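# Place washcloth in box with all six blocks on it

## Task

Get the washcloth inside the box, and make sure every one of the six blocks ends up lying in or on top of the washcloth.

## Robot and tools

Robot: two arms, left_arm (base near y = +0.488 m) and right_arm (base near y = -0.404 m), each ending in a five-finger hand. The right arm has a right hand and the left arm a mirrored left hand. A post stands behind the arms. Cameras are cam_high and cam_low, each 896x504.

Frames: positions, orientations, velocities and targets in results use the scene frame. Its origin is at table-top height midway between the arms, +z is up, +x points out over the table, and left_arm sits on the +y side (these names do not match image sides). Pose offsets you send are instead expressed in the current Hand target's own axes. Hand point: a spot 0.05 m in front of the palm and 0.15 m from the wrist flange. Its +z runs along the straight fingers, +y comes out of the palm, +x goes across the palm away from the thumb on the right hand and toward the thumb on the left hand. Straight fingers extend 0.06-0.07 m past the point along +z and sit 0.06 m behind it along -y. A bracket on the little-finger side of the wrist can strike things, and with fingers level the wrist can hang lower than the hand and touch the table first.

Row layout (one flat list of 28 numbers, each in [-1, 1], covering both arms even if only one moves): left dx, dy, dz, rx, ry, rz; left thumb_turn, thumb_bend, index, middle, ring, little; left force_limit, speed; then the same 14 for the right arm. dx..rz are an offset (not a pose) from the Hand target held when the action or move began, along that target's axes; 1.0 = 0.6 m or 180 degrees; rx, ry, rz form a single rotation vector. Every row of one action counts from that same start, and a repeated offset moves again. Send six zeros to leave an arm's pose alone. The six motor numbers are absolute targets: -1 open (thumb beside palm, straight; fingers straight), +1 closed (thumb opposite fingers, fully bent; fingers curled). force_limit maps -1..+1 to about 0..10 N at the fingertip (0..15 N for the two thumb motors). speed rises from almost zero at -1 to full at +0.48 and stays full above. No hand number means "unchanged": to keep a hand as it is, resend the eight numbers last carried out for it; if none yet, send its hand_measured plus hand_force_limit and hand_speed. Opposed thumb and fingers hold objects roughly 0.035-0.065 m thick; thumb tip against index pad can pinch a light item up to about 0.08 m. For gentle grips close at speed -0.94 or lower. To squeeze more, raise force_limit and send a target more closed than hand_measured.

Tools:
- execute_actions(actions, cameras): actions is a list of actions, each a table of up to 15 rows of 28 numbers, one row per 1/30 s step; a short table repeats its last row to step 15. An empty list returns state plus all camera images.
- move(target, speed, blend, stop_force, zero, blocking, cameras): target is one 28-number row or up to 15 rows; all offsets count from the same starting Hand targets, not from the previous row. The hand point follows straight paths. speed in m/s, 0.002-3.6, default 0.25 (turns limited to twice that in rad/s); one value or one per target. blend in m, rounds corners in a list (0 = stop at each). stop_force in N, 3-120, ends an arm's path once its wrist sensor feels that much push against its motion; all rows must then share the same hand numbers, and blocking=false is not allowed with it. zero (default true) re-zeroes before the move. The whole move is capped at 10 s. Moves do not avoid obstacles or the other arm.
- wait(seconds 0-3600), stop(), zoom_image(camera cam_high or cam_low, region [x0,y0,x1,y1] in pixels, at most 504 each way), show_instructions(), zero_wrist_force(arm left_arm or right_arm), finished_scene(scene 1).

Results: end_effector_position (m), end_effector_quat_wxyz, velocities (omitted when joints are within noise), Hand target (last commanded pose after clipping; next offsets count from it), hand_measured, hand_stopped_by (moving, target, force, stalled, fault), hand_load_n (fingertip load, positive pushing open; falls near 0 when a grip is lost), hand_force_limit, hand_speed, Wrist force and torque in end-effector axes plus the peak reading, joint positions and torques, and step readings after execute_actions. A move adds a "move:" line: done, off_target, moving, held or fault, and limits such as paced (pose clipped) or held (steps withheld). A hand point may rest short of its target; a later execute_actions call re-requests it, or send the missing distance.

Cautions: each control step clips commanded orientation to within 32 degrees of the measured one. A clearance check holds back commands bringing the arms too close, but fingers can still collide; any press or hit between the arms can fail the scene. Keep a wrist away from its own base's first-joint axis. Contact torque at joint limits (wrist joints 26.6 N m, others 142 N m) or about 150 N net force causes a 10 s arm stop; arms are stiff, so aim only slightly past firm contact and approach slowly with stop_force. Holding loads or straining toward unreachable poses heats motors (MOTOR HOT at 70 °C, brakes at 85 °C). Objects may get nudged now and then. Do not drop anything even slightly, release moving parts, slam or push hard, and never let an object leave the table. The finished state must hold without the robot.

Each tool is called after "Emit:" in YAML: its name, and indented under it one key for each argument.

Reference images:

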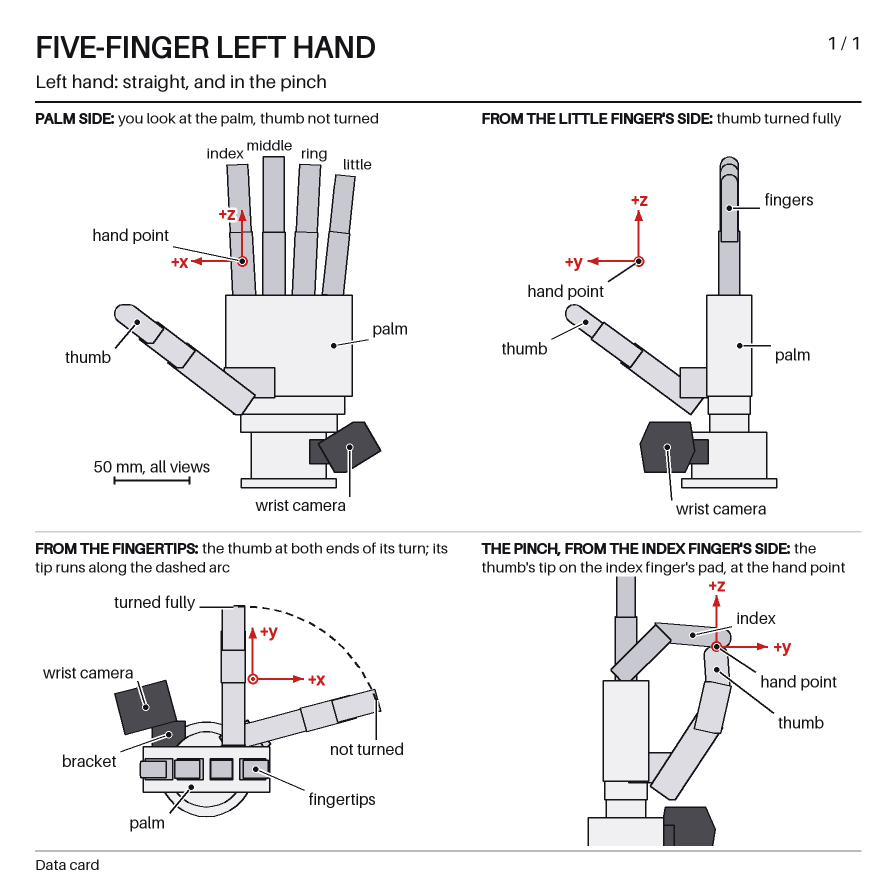

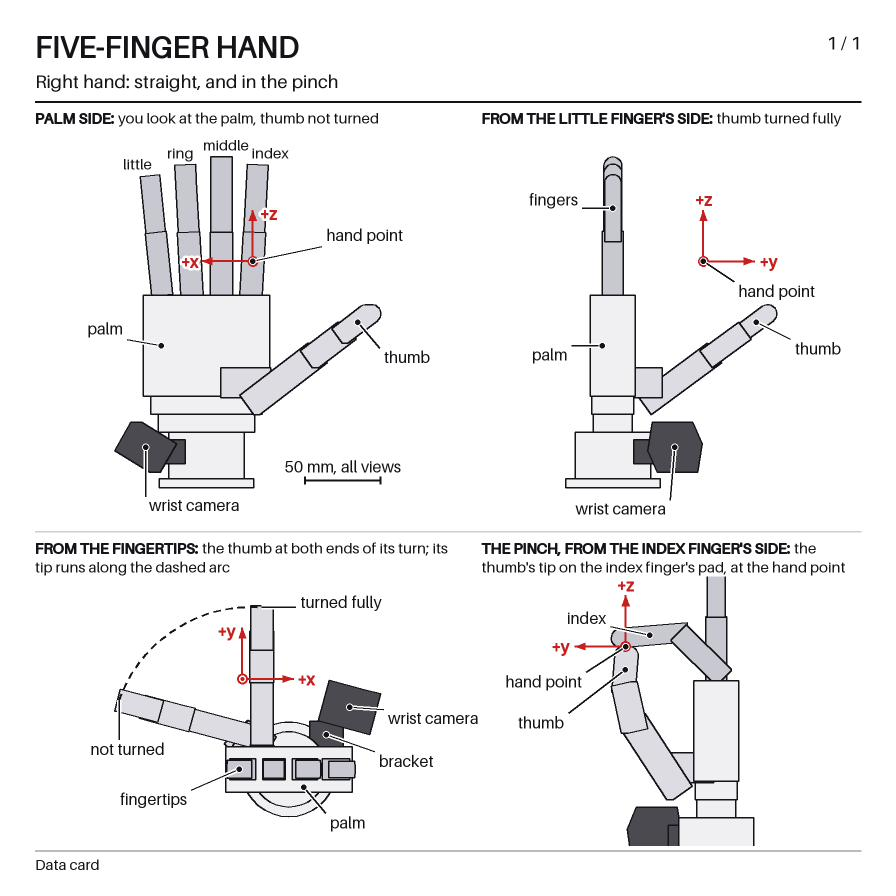

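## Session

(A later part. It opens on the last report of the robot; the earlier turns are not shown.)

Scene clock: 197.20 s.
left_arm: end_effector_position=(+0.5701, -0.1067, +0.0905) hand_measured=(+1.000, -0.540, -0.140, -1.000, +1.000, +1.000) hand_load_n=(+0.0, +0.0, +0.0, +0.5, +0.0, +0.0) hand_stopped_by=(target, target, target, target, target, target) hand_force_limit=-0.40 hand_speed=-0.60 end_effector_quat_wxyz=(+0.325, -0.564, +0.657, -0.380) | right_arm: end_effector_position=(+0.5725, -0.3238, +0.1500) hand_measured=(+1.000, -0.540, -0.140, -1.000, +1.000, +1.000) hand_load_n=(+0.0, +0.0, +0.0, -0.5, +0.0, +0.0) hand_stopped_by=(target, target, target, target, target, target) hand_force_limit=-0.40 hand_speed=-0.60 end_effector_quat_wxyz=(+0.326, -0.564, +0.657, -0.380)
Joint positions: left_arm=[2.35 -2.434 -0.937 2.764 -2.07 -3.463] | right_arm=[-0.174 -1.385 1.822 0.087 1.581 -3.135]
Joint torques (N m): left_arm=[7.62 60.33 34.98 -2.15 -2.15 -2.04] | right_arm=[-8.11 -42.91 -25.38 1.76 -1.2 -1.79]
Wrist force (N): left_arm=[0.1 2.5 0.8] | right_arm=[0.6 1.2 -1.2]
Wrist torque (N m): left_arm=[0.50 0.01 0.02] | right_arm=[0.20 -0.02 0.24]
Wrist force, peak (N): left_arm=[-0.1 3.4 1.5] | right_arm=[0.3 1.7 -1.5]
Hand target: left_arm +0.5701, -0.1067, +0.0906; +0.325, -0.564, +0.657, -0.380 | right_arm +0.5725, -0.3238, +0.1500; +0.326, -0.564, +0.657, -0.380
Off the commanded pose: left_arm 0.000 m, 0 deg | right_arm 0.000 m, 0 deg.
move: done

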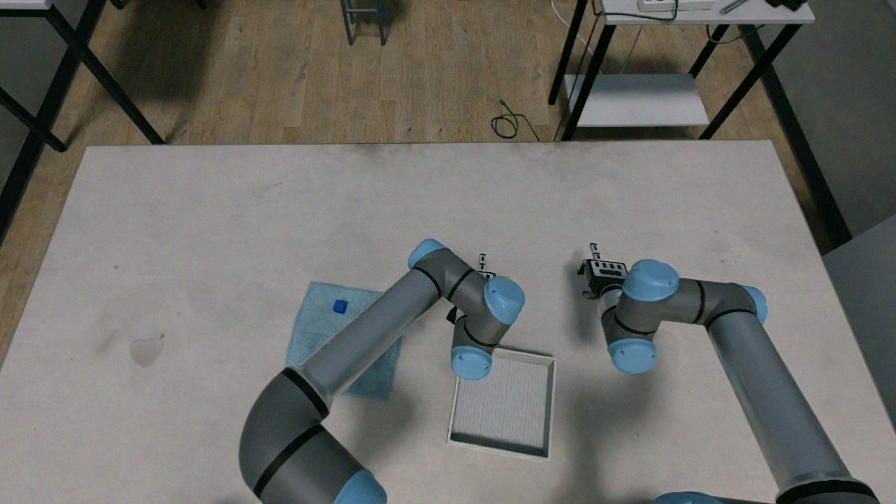

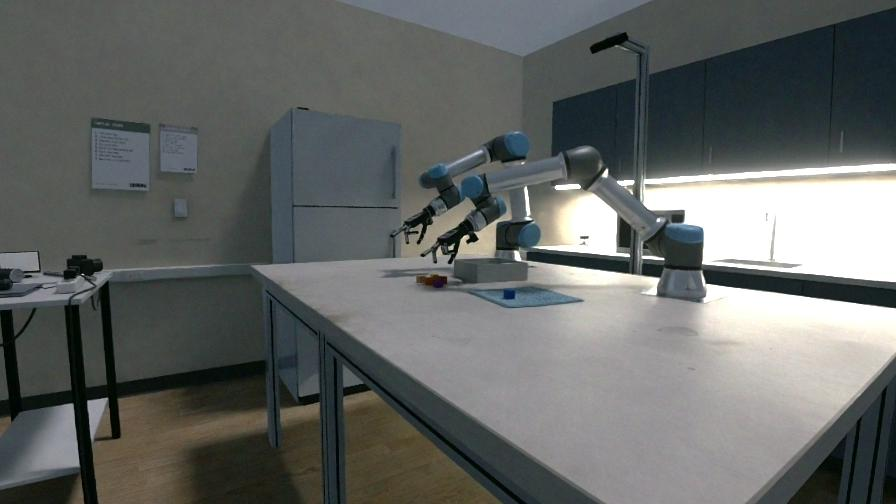

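Emit:
move:
  target:
    - [-0.6004,0.0446,-0.0753,0,0,0,1,-0.54,-0.14,-1,1,1,-0.4,-0.6,0,0,0,0,0,0,1,-0.54,-0.14,-1,1,1,-0.4,-0.6]
    - [-0.6004,0.1355,-0.0228,0,0,0,1,-0.54,-0.14,-1,1,1,-0.4,-0.6,0,0,0,0,0,0,1,-0.54,-0.14,-1,1,1,-0.4,-0.6]
    - [-0.6004,0.1355,-0.0228,0,0,0,1,-0.2,0.24,-1,1,1,-0.4,-0.88,0,0,0,0,0,0,1,-0.54,-0.14,-1,1,1,-0.4,-0.6]
    - [-0.6004,0.0446,-0.0753,0,0,0,1,-0.2,0.24,-1,1,1,-0.4,-0.88,0,0,0,0,0,0,1,-0.54,-0.14,-1,1,1,-0.4,-0.6]
    - [-0.1,0.008,-0.0118,0,0,0,1,-0.2,0.24,-1,1,1,-0.4,-0.88,0,0,0,0,0,0,1,-0.54,-0.14,-1,1,1,-0.4,-0.6]
    - [-0.1,0.1022,0.0426,0,0,0,1,-0.2,0.24,-1,1,1,-0.4,-0.88,0,0,0,0,0,0,1,-0.54,-0.14,-1,1,1,-0.4,-0.6]
    - [-0.1,0.1022,0.0426,0,0,0,1,-0.54,-0.14,-1,1,1,-0.4,-0.6,0,0,0,0,0,0,1,-0.54,-0.14,-1,1,1,-0.4,-0.6]
    - [-0.1,0.008,-0.0118,0,0,0,1,-0.54,-0.14,-1,1,1,-0.4,-0.6,0,0,0,0,0,0,1,-0.54,-0.14,-1,1,1,-0.4,-0.6]
  speed: [0.35,0.09,0.09,0.12,0.35,0.09,0.09,0.15]
  cameras: ["all"]

Emit:
zoom_image:
  camera: "cam_high"
  region: [260, 240, 560, 420]

Scene clock: 207.67 s.
left_arm: end_effector_position=(+0.5709, -0.0461, +0.0898) hand_measured=(+1.000, -0.540, -0.140, -1.000, +1.000, +1.000) hand_load_n=(+0.0, +0.0, +0.0, +0.0, +0.0, +0.0) hand_stopped_by=(target, target, target, target, target, target) hand_force_limit=-0.40 hand_speed=-0.60 end_effector_quat_wxyz=(+0.325, -0.564, +0.657, -0.380) | right_arm: end_effector_position=(+0.5725, -0.3238, +0.1500) hand_measured=(+1.000, -0.540, -0.140, -1.000, +1.000, +1.000) hand_load_n=(+0.0, +0.0, +0.5, +0.0, +0.0, +0.0) hand_stopped_by=(target, target, target, target, target, target) hand_force_limit=-0.40 hand_speed=-0.60 end_effector_quat_wxyz=(+0.326, -0.564, +0.657, -0.380)
Joint positions: left_arm=[2.425 -2.302 -1.173 2.89 -2.007 -3.416] | right_arm=[-0.174 -1.385 1.822 0.087 1.581 -3.135]
Joint torques (N m): left_arm=[7.62 55.92 33.47 -2.07 -1.45 -2.04] | right_arm=[-8.06 -42.6 -24.98 1.71 -1.25 -1.79]
Wrist force (N): left_arm=[-0.1 2.5 0.9] | right_arm=[0.4 1.4 -1.1]
Wrist torque (N m): left_arm=[0.49 0.04 0.02] | right_arm=[0.22 0.01 0.23]
Wrist force, peak (N): left_arm=[0.5 3.4 1.6] | right_arm=[0.6 1.8 -1.3]
Hand target: left_arm +0.5709, -0.0461, +0.0899; +0.325, -0.564, +0.657, -0.380 | right_arm +0.5725, -0.3238, +0.1500; +0.326, -0.564, +0.657, -0.380
Off the commanded pose: left_arm 0.000 m, 0 deg | right_arm 0.000 m, 0 deg.
move: done

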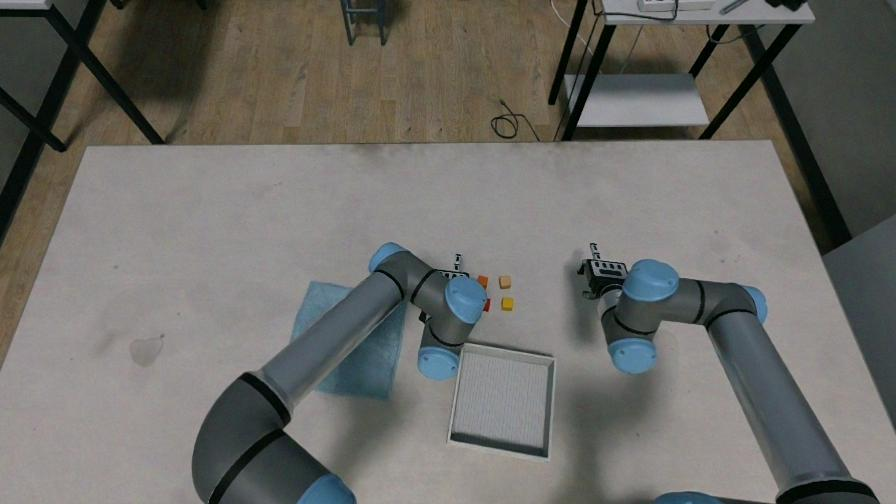

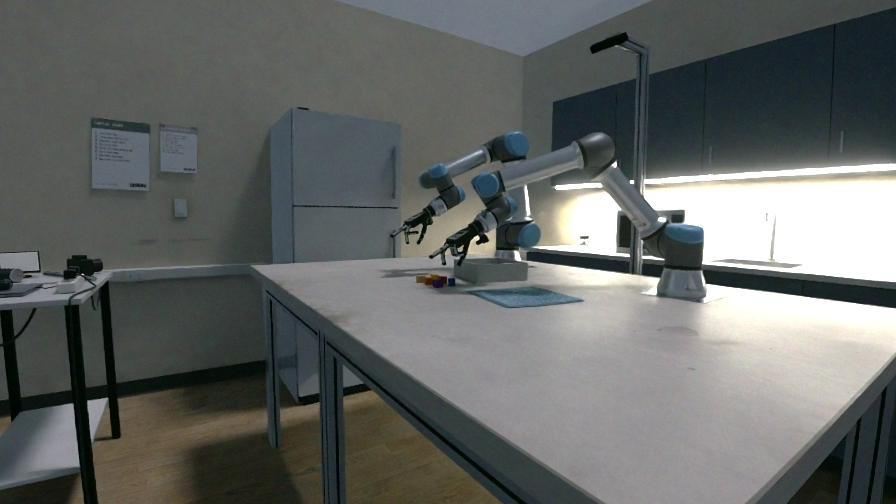

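Scaled by 1.680 from the camera's image (finer frame: 1280x720).

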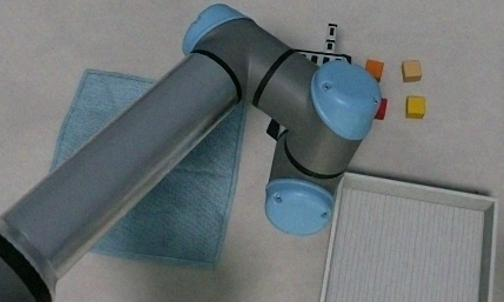

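Emit:
move:
  target:
    - [-0.6192,0.0733,-0.1608,-0.0444,0,0,1,-0.8,0,0.15,-1,-1,0,-0.6,-0.7597,0.1739,-0.2012,-0.0444,0,0,1,-0.8,0,0.15,-1,-1,0,-0.6]
  speed: 0.25
  cameras: ["all"]

Emit:
zoom_image:
  camera: "cam_high"
  region: [240, 240, 440, 420]

Emit:
zoom_image:
  camera: "cam_low"
  region: [420, 220, 620, 320]

Scene clock: 214.67 s.
left_arm: end_effector_position=(+0.5234, +0.3372, +0.0995) hand_measured=(+1.000, -0.800, +0.000, +0.150, -1.000, -1.000) hand_load_n=(+0.0, +0.0, +0.0, +0.0, +0.0, -0.5) hand_stopped_by=(target, target, target, target, target, target) hand_force_limit=0.00 hand_speed=-0.60 end_effector_quat_wxyz=(+0.285, -0.585, +0.682, -0.333) | right_arm: end_effector_position=(+0.4872, +0.1505, +0.1201) hand_measured=(+1.000, -0.800, +0.000, +0.150, -1.000, -1.000) hand_load_n=(+0.0, +0.0, +0.0, +0.0, +0.0, +0.0) hand_stopped_by=(target, target, target, target, target, target) hand_force_limit=0.00 hand_speed=-0.60 end_effector_quat_wxyz=(+0.286, -0.585, +0.682, -0.333)
Joint positions: left_arm=[3.195 -1.765 -1.914 2.999 -1.367 -2.982] | right_arm=[0.775 -0.706 0.852 0.792 2.273 -2.419]
Joint torques (N m): left_arm=[7.64 35.09 4.12 -2.22 2.7 1.69] | right_arm=[8.18 -43.15 -25.99 3.16 2.58 1.63]
Wrist force (N): left_arm=[0.1 2.2 0.9] | right_arm=[0.5 0.8 -1.4]
Wrist torque (N m): left_arm=[0.41 0.01 -0.04] | right_arm=[0.17 -0.06 0.13]
Wrist force, peak (N): left_arm=[0.3 2.6 0.8] | right_arm=[-0.4 1.9 -1.6]
Hand target: left_arm +0.5234, +0.3372, +0.0995; +0.285, -0.585, +0.682, -0.333 | right_arm +0.4872, +0.1506, +0.1201; +0.285, -0.585, +0.682, -0.333
Off the commanded pose: left_arm 0.000 m, 0 deg | right_arm 0.000 m, 0 deg.
move: done

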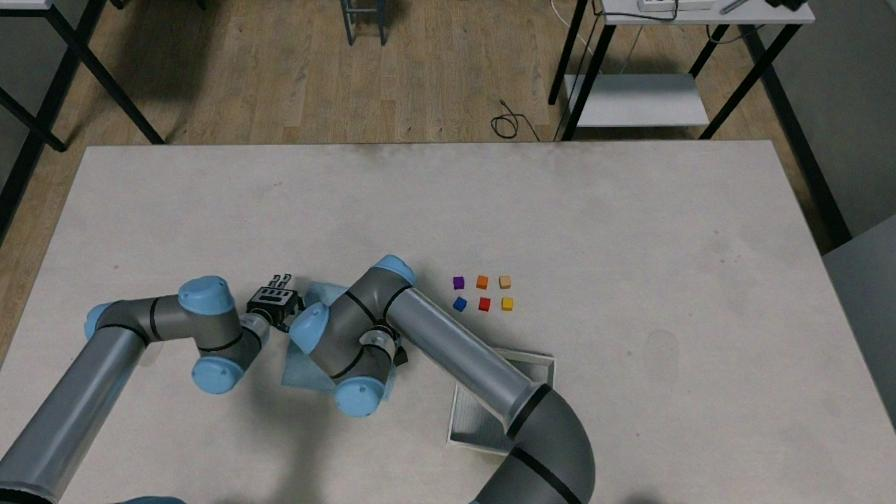

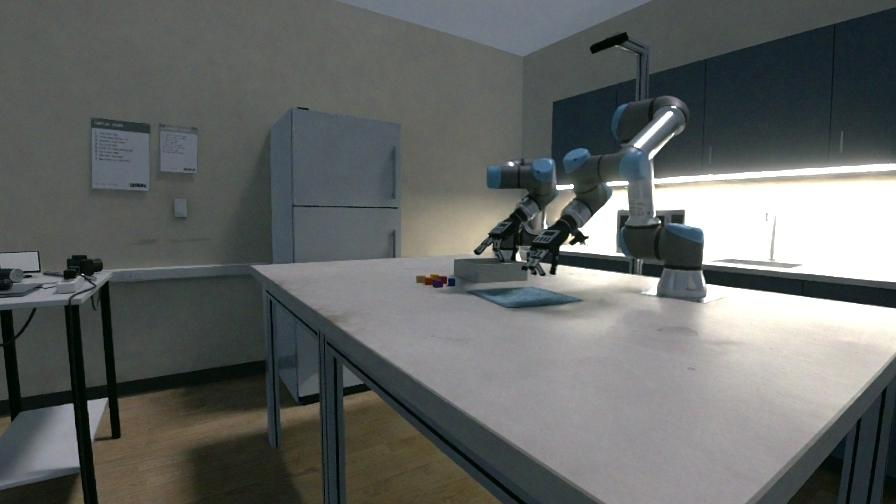

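Scaled by 2.520 from the camera's image (finer frame: 1280x720).

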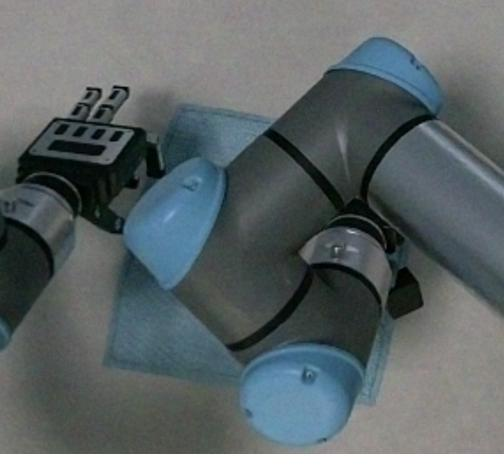

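Scaled by 2.520 from the camera's image (finer frame: 1280x720).

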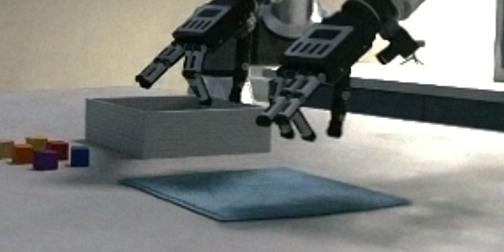

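Emit:
move:
  target:
    - [0,0.1041,0.0814,0,0,0,1,-0.8,0,0.15,-1,-1,0,-0.6,0,0.1312,0.1026,0,0,0,1,-0.8,0,0.15,-1,-1,0,-0.6]
  speed: 0.06

Emit:
execute_actions:
  actions:
    - [[0,0.0029,0.0023,0,0,0,1,-0.64,0.1,0.21,-1,-1,0,-0.8,0,0.0029,0.0023,0,0,0,1,-0.64,0.1,0.21,-1,-1,0,-0.8]]
    - [[0,0.0026,0.0020,0,0,0,1,-0.48,0.2,0.29,-1,-1,0,-0.8,0,0.0026,0.0020,0,0,0,1,-0.48,0.2,0.29,-1,-1,0,-0.8]]
    - [[0,0.0016,0.0012,0,0,0,1,-0.36,0.28,0.35,-1,-1,0,-0.8,0,0.0016,0.0012,0,0,0,1,-0.36,0.28,0.35,-1,-1,0,-0.8]]
    - [[0,0,0,0,0,0,1,-0.2,0.38,0.42,-1,-1,0,-0.8,0,0,0,0,0,0,1,-0.2,0.38,0.42,-1,-1,0,-0.8]]
  cameras: ["all"]

Emit:
zoom_image:
  camera: "cam_low"
  region: [440, 240, 600, 320]

Scene clock: 217.77 s.
left_arm: end_effector_position=(+0.5234, +0.3371, +0.0203) hand_measured=(+1.000, -0.800, +0.000, +0.150, -1.000, -1.000) hand_load_n=(+0.0, +0.0, +0.0, -1.0, +0.0, +0.0) hand_stopped_by=(target, target, target, target, target, target) hand_force_limit=0.00 hand_speed=-0.60 end_effector_quat_wxyz=(+0.285, -0.585, +0.682, -0.333) | right_arm: end_effector_position=(+0.4873, +0.1506, +0.0204) hand_measured=(+1.000, -0.800, +0.000, +0.150, -1.000, -1.000) hand_load_n=(+0.0, +0.0, -1.5, -4.5, +0.0, +0.0) hand_stopped_by=(target, target, target, target, target, target) hand_force_limit=0.00 hand_speed=-0.60 end_effector_quat_wxyz=(+0.286, -0.585, +0.682, -0.333)
Joint positions: left_arm=[3.194 -1.886 -2.004 3.211 -1.368 -2.982] | right_arm=[0.775 -0.634 0.979 0.592 2.273 -2.419]
Joint torques (N m): left_arm=[-6.73 14.1 -1.62 1.06 -1.96 -1.86] | right_arm=[-7.41 -15 5.7 0.29 -1.34 -2.27]
Wrist force (N): left_arm=[0.7 -5.3 -4.2] | right_arm=[0.0 -32.1 -21.8]
Wrist torque (N m): left_arm=[0.12 -0.14 0.06] | right_arm=[-1.12 0.37 -0.37]
Wrist force, peak (N): left_arm=[0.7 -5.3 -4.2] | right_arm=[0.0 -32.1 -21.8]
Hand target: left_arm +0.5234, +0.3371, +0.0202; +0.285, -0.585, +0.682, -0.333 | right_arm +0.4873, +0.1506, +0.0202; +0.285, -0.585, +0.682, -0.333
Off the commanded pose: left_arm 0.000 m, 0 deg | right_arm 0.000 m, 0 deg.
move: done

Scene clock: 219.97 s.
left_arm: end_effector_position=(+0.5234, +0.3371, +0.0148) hand_measured=(+1.000, -0.452, +0.380, +0.342, -1.000, -1.000) hand_load_n=(+0.0, +8.0, +1.0, +7.5, -0.5, +0.0) hand_stopped_by=(target, force, target, force, target, target) hand_force_limit=0.00 hand_speed=-0.80 end_effector_quat_wxyz=(+0.285, -0.585, +0.682, -0.333) | right_arm: end_effector_position=(+0.4872, +0.1506, +0.0148) hand_measured=(+1.000, -0.444, +0.368, +0.342, -1.000, -1.000) hand_load_n=(-2.5, +8.5, +5.5, +4.5, +0.0, +0.0) hand_stopped_by=(target, force, force, force, target, target) hand_force_limit=0.00 hand_speed=-0.80 end_effector_quat_wxyz=(+0.285, -0.585, +0.682, -0.333)
Joint positions: left_arm=[3.194 -1.896 -2.009 3.225 -1.368 -2.982] | right_arm=[0.775 -0.628 0.984 0.583 2.273 -2.419]
Joint torques (N m): left_arm=[4.15 5.88 -6.17 1.43 -1.32 1.33] | right_arm=[2.35 6.58 13.99 -0.76 -2.01 0.86]
Wrist force (N): left_arm=[1.3 -17.4 -19.7] | right_arm=[-1.4 -48.8 -46.9]
Wrist torque (N m): left_arm=[-0.52 -0.46 0.29] | right_arm=[-2.32 0.86 -0.73]
Wrist force, peak (N): left_arm=[2.9 -21.8 -22.1] | right_arm=[-1.3 -48.7 -47.7]
Hand target: left_arm +0.5234, +0.3371, +0.0148; +0.285, -0.585, +0.682, -0.333 | right_arm +0.4872, +0.1506, +0.0148; +0.285, -0.585, +0.682, -0.333
Off the commanded pose: left_arm 0.000 m, 0 deg | right_arm 0.000 m, 0 deg.
Step readings (end_effector_position of left_arm | right_arm):
0: (+0.5234, +0.3371, +0.0203) | (+0.4873, +0.1506, +0.0204)
1: (+0.5234, +0.3371, +0.0202) | (+0.4873, +0.1506, +0.0204)
2: (+0.5234, +0.3371, +0.0200) | (+0.4873, +0.1506, +0.0202)
4: (+0.5235, +0.3371, +0.0191) | (+0.4873, +0.1506, +0.0193)
8: (+0.5234, +0.3371, +0.0182) | (+0.4873, +0.1506, +0.0183)
15: (+0.5234, +0.3371, +0.0180) | (+0.4873, +0.1506, +0.0179)
16: (+0.5234, +0.3371, +0.0180) | (+0.4873, +0.1506, +0.0179)
17: (+0.5234, +0.3371, +0.0178) | (+0.4873, +0.1506, +0.0177)
19: (+0.5234, +0.3371, +0.0169) | (+0.4873, +0.1506, +0.0169)
23: (+0.5234, +0.3371, +0.0162) | (+0.4872, +0.1506, +0.0161)
30: (+0.5234, +0.3371, +0.0160) | (+0.4873, +0.1506, +0.0160)
31: (+0.5234, +0.3371, +0.0160) | (+0.4873, +0.1506, +0.0160)
32: (+0.5234, +0.3371, +0.0159) | (+0.4873, +0.1506, +0.0159)
34: (+0.5234, +0.3371, +0.0154) | (+0.4873, +0.1506, +0.0154)
38: (+0.5234, +0.3371, +0.0149) | (+0.4873, +0.1506, +0.0150)
45: (+0.5234, +0.3371, +0.0148) | (+0.4873, +0.1506, +0.0148)
46: (+0.5234, +0.3371, +0.0148) | (+0.4873, +0.1506, +0.0148)
47: (+0.5234, +0.3371, +0.0148) | (+0.4873, +0.1506, +0.0148)
49: (+0.5234, +0.3371, +0.0148) | (+0.4872, +0.1506, +0.0148)
53: (+0.5234, +0.3371, +0.0148) | (+0.4872, +0.1506, +0.0148)
60: (+0.5234, +0.3371, +0.0148) | (+0.4872, +0.1506, +0.0148)

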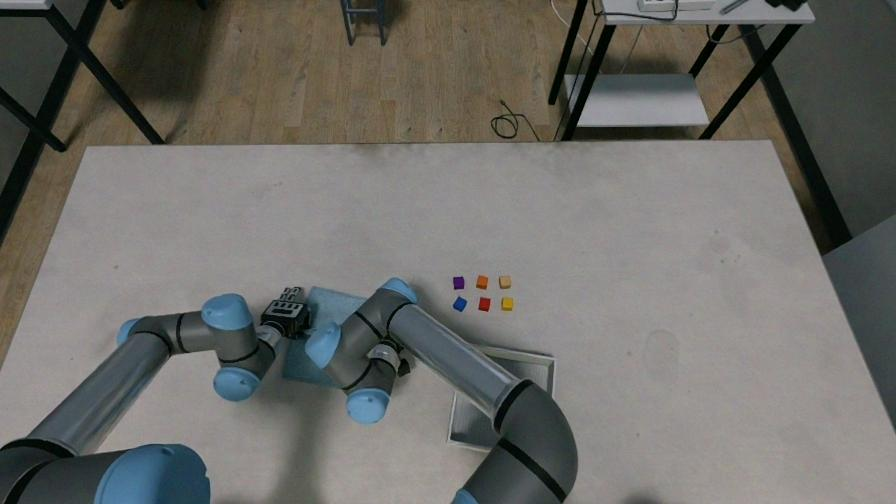

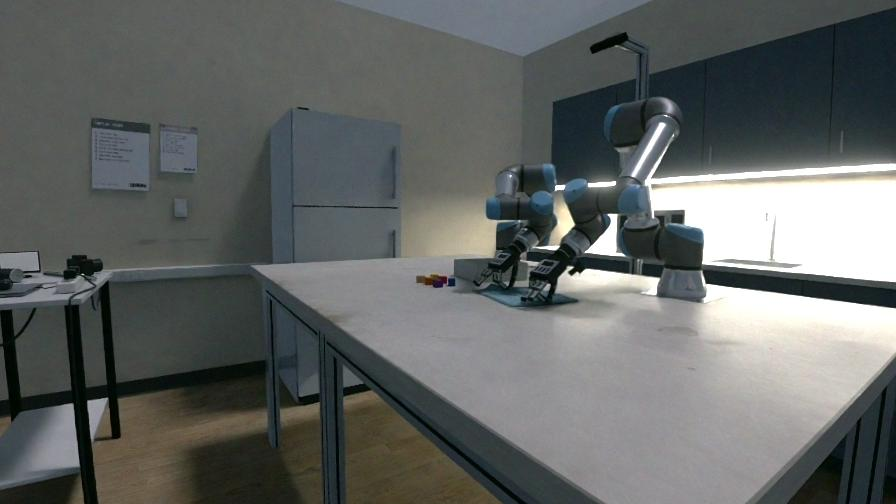

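Scaled by 3.150 from the camera's image (finer frame: 1280x720).

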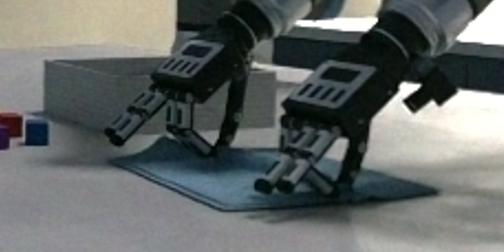

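Emit:
move:
  target:
    - [0,-0.0079,-0.0062,0,0,0,1,-0.2,0.38,0.42,-1,-1,0,-0.8,0,-0.0105,-0.0082,0,0,0,1,-0.2,0.38,0.42,-1,-1,0,-0.8]
    - [0,-0.0079,-0.0062,0,0,0,1,-0.8,0.1,0.15,-1,-1,0,-0.6,0,-0.0105,-0.0082,0,0,0,1,-0.8,0.1,0.15,-1,-1,0,-0.6]
    - [0,-0.105,-0.082,0,0,0,1,-0.8,0,0.15,-1,-1,0,-0.6,0,-0.105,-0.082,0,0,0,1,-0.8,0,0.15,-1,-1,0,-0.6]
    - [-0.1,-0.2,-0.25,0,0,0,1,-0.8,0,0.15,-1,-1,0,-0.6,0.3,-0.16,-0.12,0,0,0,1,-0.8,0,0.15,1,1,0,-0.6]
  speed: [0.05,0.05,0.1,0.25]
  cameras: ["all"]

Emit:
zoom_image:
  camera: "cam_high"
  region: [260, 250, 440, 420]

Scene clock: 231.40 s.
left_arm: end_effector_position=(+0.4888, +0.4034, +0.2016) hand_measured=(+1.000, -0.800, +0.000, +0.150, -1.000, -1.000) hand_load_n=(+0.0, +0.0, +0.0, +0.0, +0.0, +0.0) hand_stopped_by=(target, target, target, target, target, target) hand_force_limit=0.00 hand_speed=-0.60 end_effector_quat_wxyz=(+0.285, -0.585, +0.682, -0.333) | right_arm: end_effector_position=(+0.4621, -0.0277, +0.1347) hand_measured=(+1.000, -0.800, +0.000, +0.150, +1.000, +1.000) hand_load_n=(+0.0, +0.5, +0.0, +0.0, +0.0, +0.0) hand_stopped_by=(target, target, target, target, target, target) hand_force_limit=0.00 hand_speed=-0.60 end_effector_quat_wxyz=(+0.285, -0.585, +0.682, -0.333)
Joint positions: left_arm=[3.412 -1.562 -1.861 2.703 -1.201 -2.836] | right_arm=[0.556 -1.147 1.524 0.436 2.132 -2.628]
Joint torques (N m): left_arm=[7.08 28.57 33.21 -2.26 2.91 1.74] | right_arm=[-7.76 -52.85 -9.51 -0.67 -0.51 -1.73]
Wrist force (N): left_arm=[-0.3 2.5 0.5] | right_arm=[1.3 1.3 -1.7]
Wrist torque (N m): left_arm=[0.49 0.07 -0.06] | right_arm=[0.26 -0.16 0.33]
Wrist force, peak (N): left_arm=[1.6 -17.9 -19.6] | right_arm=[-1.5 -48.9 -47.3]
Hand target: left_arm +0.4888, +0.4034, +0.2016; +0.285, -0.585, +0.682, -0.333 | right_arm +0.4621, -0.0277, +0.1347; +0.285, -0.585, +0.682, -0.333
Off the commanded pose: left_arm 0.000 m, 0 deg | right_arm 0.000 m, 0 deg.
move: done

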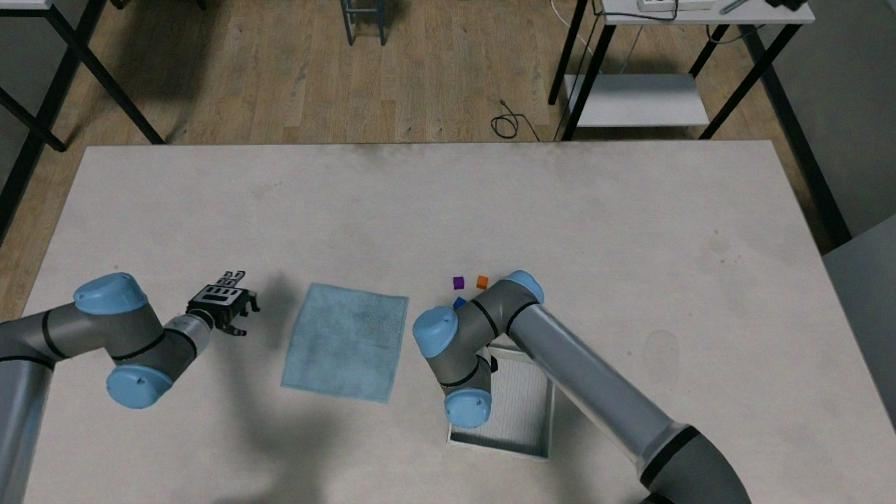

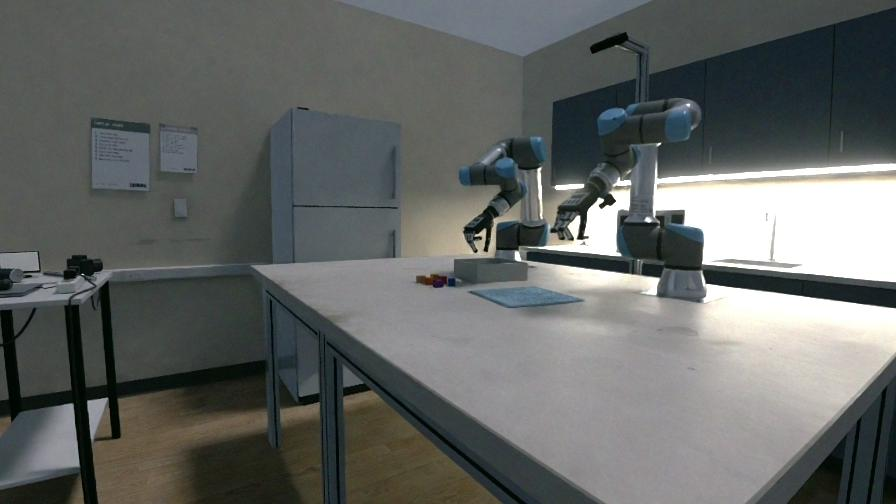

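Scaled by 2.800 from the camera's image (finer frame: 1280x720).

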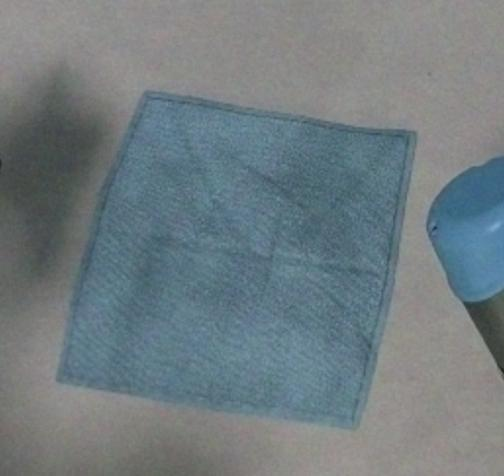

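Emit:
move:
  target:
    - [-0.0116,0.0524,-0.0941,0,0,0,1,-0.8,0,0.15,-1,-1,0,-0.6,-0.4733,0.0248,0.0081,0,0,0,1,-0.8,0,0.15,1,1,0,-0.6]
    - [-0.0116,0.0524,-0.0941,0,0,0,1,-0.8,0,0.15,-1,-1,0,-0.6,-0.4733,0.1532,0.1085,0,0,0,1,-0.8,0,0.15,1,1,0,-0.6]
  speed: [0.25,0.08]

Emit:
execute_actions:
  actions:
    - [[0,0,0,0,0,0,1,-0.8,0,0.15,-1,-1,0,-0.6,0,0.0029,0.0023,0,0,0,1,-0.64,0.1,0.21,1,1,0,-0.8]]
    - [[0,0,0,0,0,0,1,-0.8,0,0.15,-1,-1,0,-0.6,0,0.0026,0.0020,0,0,0,1,-0.48,0.2,0.29,1,1,0,-0.8]]
    - [[0,0,0,0,0,0,1,-0.8,0,0.15,-1,-1,0,-0.6,0,0.0016,0.0012,0,0,0,1,-0.36,0.28,0.35,1,1,0,-0.8]]
    - [[0,0,0,0,0,0,1,-0.8,0,0.15,-1,-1,0,-0.6,0,0,0,0,0,0,1,-0.2,0.38,0.42,1,1,0,-0.8]]
  cameras: ["all"]

Emit:
zoom_image:
  camera: "cam_low"
  region: [440, 240, 600, 320]

Scene clock: 236.53 s.
left_arm: end_effector_position=(+0.4267, +0.4201, +0.2116) hand_measured=(+1.000, -0.800, +0.000, +0.150, -1.000, -1.000) hand_load_n=(+0.0, +0.0, +0.0, +0.0, +0.0, +0.0) hand_stopped_by=(target, target, target, target, target, target) hand_force_limit=0.00 hand_speed=-0.60 end_effector_quat_wxyz=(+0.285, -0.585, +0.682, -0.333) | right_arm: end_effector_position=(+0.4999, +0.2532, +0.0224) hand_measured=(+1.000, -0.800, +0.000, +0.150, +1.000, +1.000) hand_load_n=(+0.0, +0.0, -0.5, -1.5, +0.0, +0.0) hand_stopped_by=(target, target, target, target, target, target) hand_force_limit=0.00 hand_speed=-0.60 end_effector_quat_wxyz=(+0.290, -0.585, +0.681, -0.331)
Joint positions: left_arm=[3.556 -1.395 -1.993 2.623 -1.095 -2.729] | right_arm=[0.86 -0.159 0.035 1.112 2.318 -2.332]
Joint torques (N m): left_arm=[7.8 21.19 6.02 -2.41 3.02 1.7] | right_arm=[7.98 -43.89 -20.27 -0.39 0.77 1.56]
Wrist force (N): left_arm=[0.2 2.7 0.6] | right_arm=[1.0 -10.1 -8.4]
Wrist torque (N m): left_arm=[0.55 0.00 -0.03] | right_arm=[-0.23 -0.01 -0.04]
Wrist force, peak (N): left_arm=[0.1 2.8 0.7] | right_arm=[1.0 -10.1 -8.4]
Hand target: left_arm +0.4267, +0.4201, +0.2116; +0.285, -0.585, +0.682, -0.333 | right_arm +0.5002, +0.2538, +0.0222; +0.285, -0.585, +0.682, -0.333
Off the commanded pose: left_arm 0.000 m, 0 deg | right_arm 0.001 m, 1 deg.
elbow stopped short (right arm): the move would have taken joint 3 (elbow) straighter than the controller allows.
move: done

Scene clock: 238.73 s.
left_arm: end_effector_position=(+0.4267, +0.4201, +0.2116) hand_measured=(+1.000, -0.800, +0.000, +0.150, -1.000, -1.000) hand_load_n=(+0.0, +0.0, +0.0, +0.0, +0.0, +0.0) hand_stopped_by=(target, target, target, target, target, target) hand_force_limit=0.00 hand_speed=-0.60 end_effector_quat_wxyz=(+0.285, -0.585, +0.682, -0.333) | right_arm: end_effector_position=(+0.4999, +0.2533, +0.0168) hand_measured=(+1.000, -0.438, +0.380, +0.342, +1.000, +1.000) hand_load_n=(-1.5, +8.0, +1.5, +8.0, +0.0, +0.0) hand_stopped_by=(target, force, target, force, target, target) hand_force_limit=0.00 hand_speed=-0.80 end_effector_quat_wxyz=(+0.289, -0.585, +0.681, -0.332)
Joint positions: left_arm=[3.556 -1.395 -1.993 2.623 -1.095 -2.729] | right_arm=[0.86 -0.152 0.035 1.108 2.319 -2.33]
Joint torques (N m): left_arm=[7.68 21.59 6.08 -2.47 2.89 1.69] | right_arm=[-1.27 -24.65 1.01 -1.13 -0.03 1.27]
Wrist force (N): left_arm=[0.2 2.5 0.4] | right_arm=[0.4 -24.1 -26.5]
Wrist torque (N m): left_arm=[0.52 0.00 -0.02] | right_arm=[-1.01 0.39 -0.31]
Wrist force, peak (N): left_arm=[0.3 2.8 0.7] | right_arm=[0.2 -24.6 -26.5]
Hand target: left_arm +0.4267, +0.4201, +0.2116; +0.285, -0.585, +0.682, -0.333 | right_arm +0.5002, +0.2538, +0.0169; +0.285, -0.585, +0.682, -0.333
Off the commanded pose: left_arm 0.000 m, 0 deg | right_arm 0.001 m, 0 deg.
elbow stopped short (right arm): the move would have taken joint 3 (elbow) straighter than the controller allows.
Step readings (end_effector_position of left_arm | right_arm):
0: (+0.4267, +0.4201, +0.2116) | (+0.4999, +0.2532, +0.0224)
1: (+0.4267, +0.4201, +0.2116) | (+0.4999, +0.2532, +0.0224)
2: (+0.4267, +0.4201, +0.2116) | (+0.4999, +0.2532, +0.0222)
4: (+0.4267, +0.4201, +0.2116) | (+0.4999, +0.2532, +0.0211)
8: (+0.4267, +0.4201, +0.2116) | (+0.4999, +0.2532, +0.0203)
15: (+0.4267, +0.4201, +0.2116) | (+0.4999, +0.2532, +0.0199)
16: (+0.4267, +0.4201, +0.2116) | (+0.4999, +0.2532, +0.0199)
17: (+0.4267, +0.4201, +0.2116) | (+0.4999, +0.2532, +0.0198)
19: (+0.4267, +0.4201, +0.2116) | (+0.4999, +0.2532, +0.0190)
23: (+0.4267, +0.4201, +0.2116) | (+0.5000, +0.2532, +0.0182)
30: (+0.4267, +0.4201, +0.2116) | (+0.4999, +0.2532, +0.0180)
31: (+0.4267, +0.4201, +0.2116) | (+0.4999, +0.2532, +0.0180)
32: (+0.4267, +0.4201, +0.2116) | (+0.4999, +0.2532, +0.0179)
34: (+0.4267, +0.4201, +0.2116) | (+0.4999, +0.2532, +0.0174)
38: (+0.4267, +0.4201, +0.2116) | (+0.4999, +0.2533, +0.0170)
45: (+0.4267, +0.4201, +0.2116) | (+0.4999, +0.2533, +0.0168)
46: (+0.4267, +0.4201, +0.2116) | (+0.4999, +0.2533, +0.0168)
47: (+0.4267, +0.4201, +0.2116) | (+0.4999, +0.2533, +0.0168)
49: (+0.4267, +0.4201, +0.2116) | (+0.4999, +0.2533, +0.0168)
53: (+0.4267, +0.4201, +0.2116) | (+0.4999, +0.2533, +0.0168)
60: (+0.4267, +0.4201, +0.2116) | (+0.4999, +0.2533, +0.0168)

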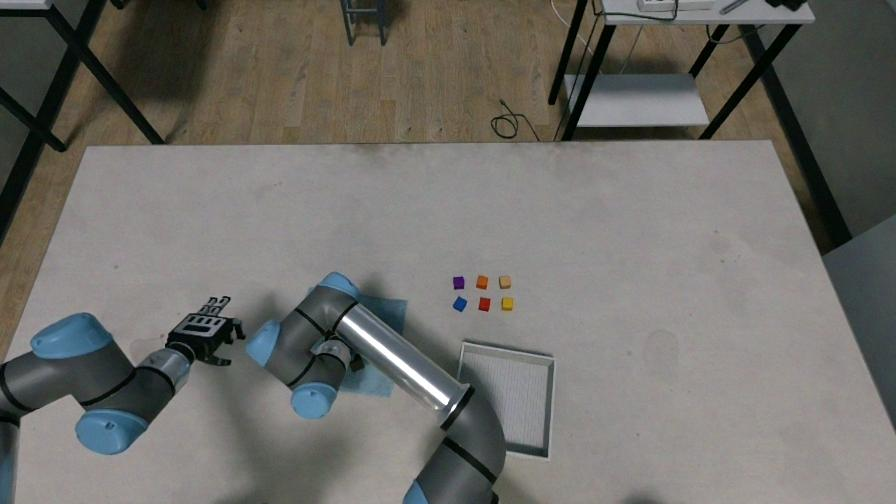

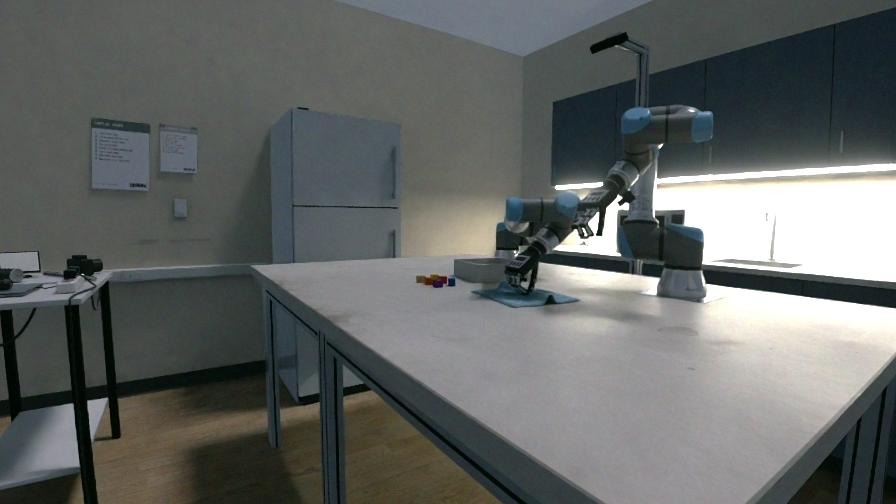

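Scaled by 3.150 from the camera's image (finer frame: 1280x720).

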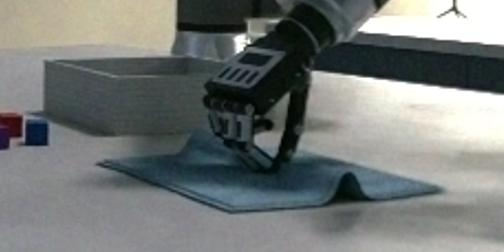

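Emit:
move:
  target:
    - [0,0,0,0,0,0,1,-0.8,0,0.15,-1,-1,0,-0.6,0.0988,-0.0619,-0.0291,0,0,0,1,-0.2,0.38,0.42,1,1,0,-0.8]
    - [0,0,0,0,0,0,1,-0.8,0,0.15,-1,-1,0,-0.6,0.2686,-0.2148,-0.1583,0,0,0,1,-0.2,0.38,0.42,1,1,0,-0.8]
    - [0,0,0,0,0,0,1,-0.8,0,0.15,-1,-1,0,-0.6,0.4244,-0.3166,-0.2717,0,0,0,1,-0.2,0.38,0.42,1,1,0,-0.8]
  speed: 0.12
  blend: [0.02,0.02,0]
  cameras: ["all"]

Emit:
zoom_image:
  camera: "cam_low"
  region: [400, 180, 620, 310]

Scene clock: 243.30 s.
left_arm: end_effector_position=(+0.4267, +0.4201, +0.2116) hand_measured=(+1.000, -0.800, +0.000, +0.150, -1.000, -1.000) hand_load_n=(+0.0, +0.0, +0.0, +0.0, +0.0, +0.0) hand_stopped_by=(target, target, target, target, target, target) hand_force_limit=0.00 hand_speed=-0.60 end_effector_quat_wxyz=(+0.285, -0.585, +0.682, -0.333) | right_arm: end_effector_position=(+0.4499, +0.0039, +0.2668) hand_measured=(+1.000, -0.438, +0.380, +0.342, +1.000, +1.000) hand_load_n=(+0.0, +10.0, +1.0, +8.0, +0.0, +0.5) hand_stopped_by=(target, force, target, force, target, target) hand_force_limit=0.00 hand_speed=-0.80 end_effector_quat_wxyz=(+0.285, -0.585, +0.682, -0.333)
Joint positions: left_arm=[3.556 -1.395 -1.993 2.623 -1.095 -2.729] | right_arm=[0.624 -1.165 1.211 0.801 2.178 -2.567]
Joint torques (N m): left_arm=[7.22 21.23 6.31 -2.43 2.93 1.68] | right_arm=[-8.25 -53.49 -9.19 2.92 -0.65 -1.7]
Wrist force (N): left_arm=[0.2 2.6 0.3] | right_arm=[0.9 1.5 -1.4]
Wrist torque (N m): left_arm=[0.53 -0.01 -0.03] | right_arm=[0.32 -0.16 0.29]
Wrist force, peak (N): left_arm=[0.0 2.8 0.7] | right_arm=[-0.1 -25.7 -27.1]
Hand target: left_arm +0.4267, +0.4201, +0.2116; +0.285, -0.585, +0.682, -0.333 | right_arm +0.4499, +0.0038, +0.2669; +0.285, -0.585, +0.682, -0.333
Off the commanded pose: left_arm 0.000 m, 0 deg | right_arm 0.000 m, 0 deg.
move: done

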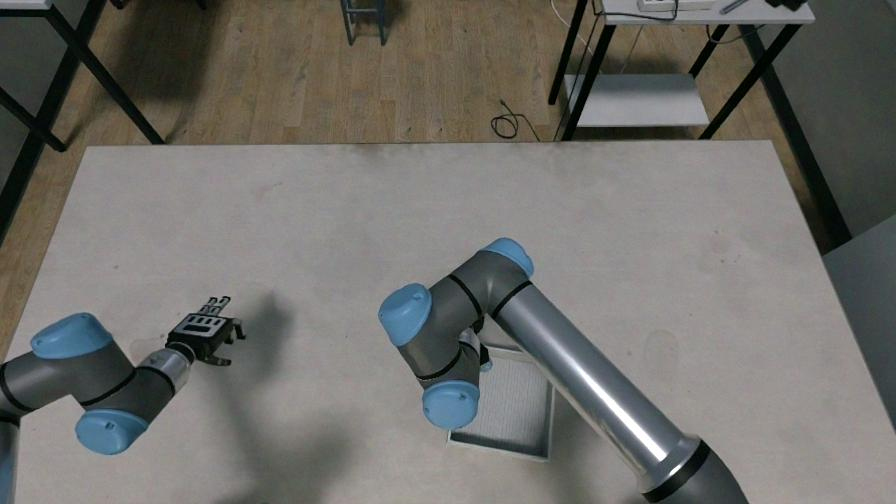

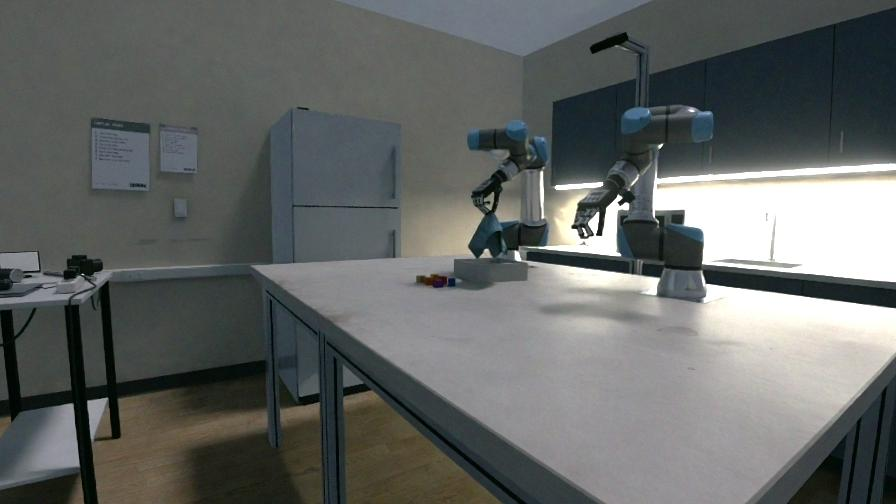

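Scaled by 2.291 from the camera's image (finer frame: 1280x720).

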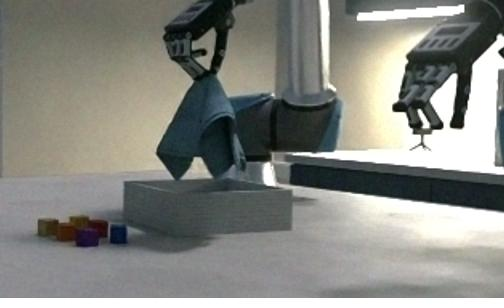

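Emit:
move:
  target:
    - [0,0,0,0,0,0,1,-0.8,0,0.15,-1,-1,0,-0.6,0,-0.0433,-0.0339,0,0,0,1,-0.2,0.38,0.42,1,1,0,-0.8]
    - [0,0,0,0,0,0,1,-0.8,0,0.15,-1,-1,0,-0.6,0.2195,0.0485,-0.1515,0,0,0,1,-0.2,0.38,0.42,1,1,0,-0.8]
  speed: 0.1
  blend: [0.01,0]
  cameras: ["all"]

Emit:
zoom_image:
  camera: "cam_low"
  region: [400, 180, 620, 310]

Emit:
zoom_image:
  camera: "cam_high"
  region: [400, 280, 620, 480]

Scene clock: 246.73 s.
left_arm: end_effector_position=(+0.4267, +0.4201, +0.2116) hand_measured=(+1.000, -0.800, +0.000, +0.150, -1.000, -1.000) hand_load_n=(+0.0, +0.0, +0.0, +0.0, +0.0, +0.0) hand_stopped_by=(target, target, target, target, target, target) hand_force_limit=0.00 hand_speed=-0.60 end_effector_quat_wxyz=(+0.285, -0.585, +0.682, -0.333) | right_arm: end_effector_position=(+0.3413, -0.1126, +0.2998) hand_measured=(+1.000, -0.438, +0.380, +0.342, +1.000, +1.000) hand_load_n=(+0.0, +10.0, +1.0, +8.0, +0.0, +0.0) hand_stopped_by=(target, force, target, force, target, target) hand_force_limit=0.00 hand_speed=-0.80 end_effector_quat_wxyz=(+0.285, -0.585, +0.682, -0.333)
Joint positions: left_arm=[3.556 -1.395 -1.993 2.623 -1.095 -2.729] | right_arm=[0.544 -1.575 1.618 0.766 2.124 -2.638]
Joint torques (N m): left_arm=[6.82 21.12 6.24 -2.43 2.97 1.65] | right_arm=[-7.89 -35.28 -9.46 -1.07 -0.77 -1.72]
Wrist force (N): left_arm=[0.0 2.2 0.3] | right_arm=[1.3 2.0 -1.3]
Wrist torque (N m): left_arm=[0.49 0.02 -0.03] | right_arm=[0.37 -0.17 0.36]
Wrist force, peak (N): left_arm=[0.3 2.8 0.3] | right_arm=[1.7 1.8 -1.5]
Hand target: left_arm +0.4267, +0.4201, +0.2116; +0.285, -0.585, +0.682, -0.333 | right_arm +0.3413, -0.1127, +0.2998; +0.285, -0.585, +0.682, -0.333
Off the commanded pose: left_arm 0.000 m, 0 deg | right_arm 0.000 m, 0 deg.
move: done

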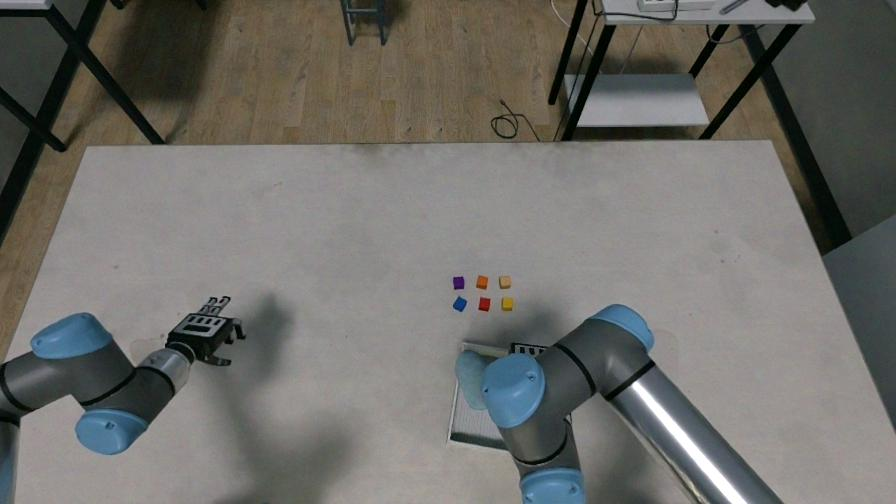

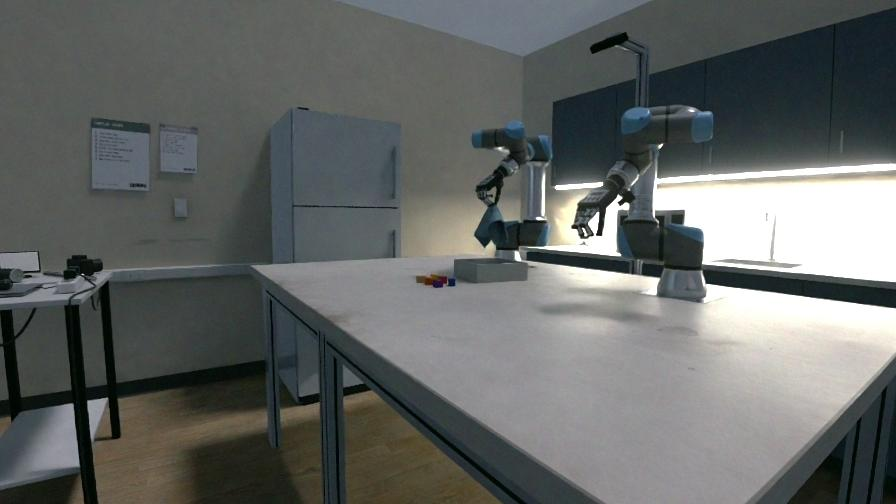

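Scaled by 2.291 from the camera's image (finer frame: 1280x720).

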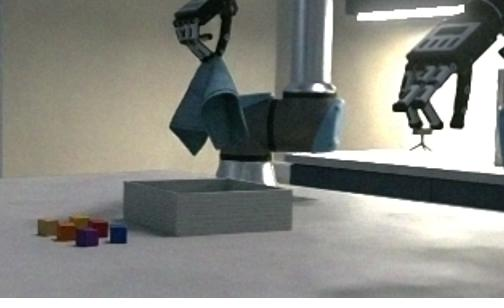

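Scaled by 2.291 from the camera's image (finer frame: 1280x720).

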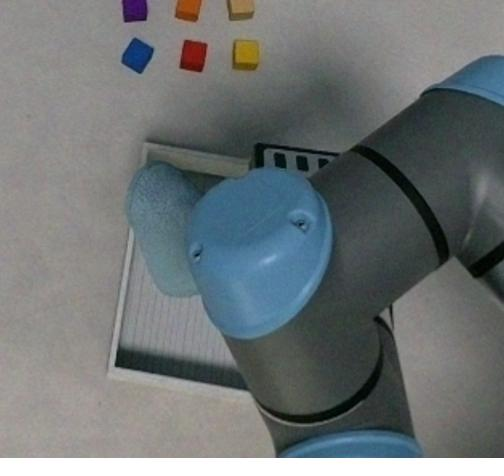

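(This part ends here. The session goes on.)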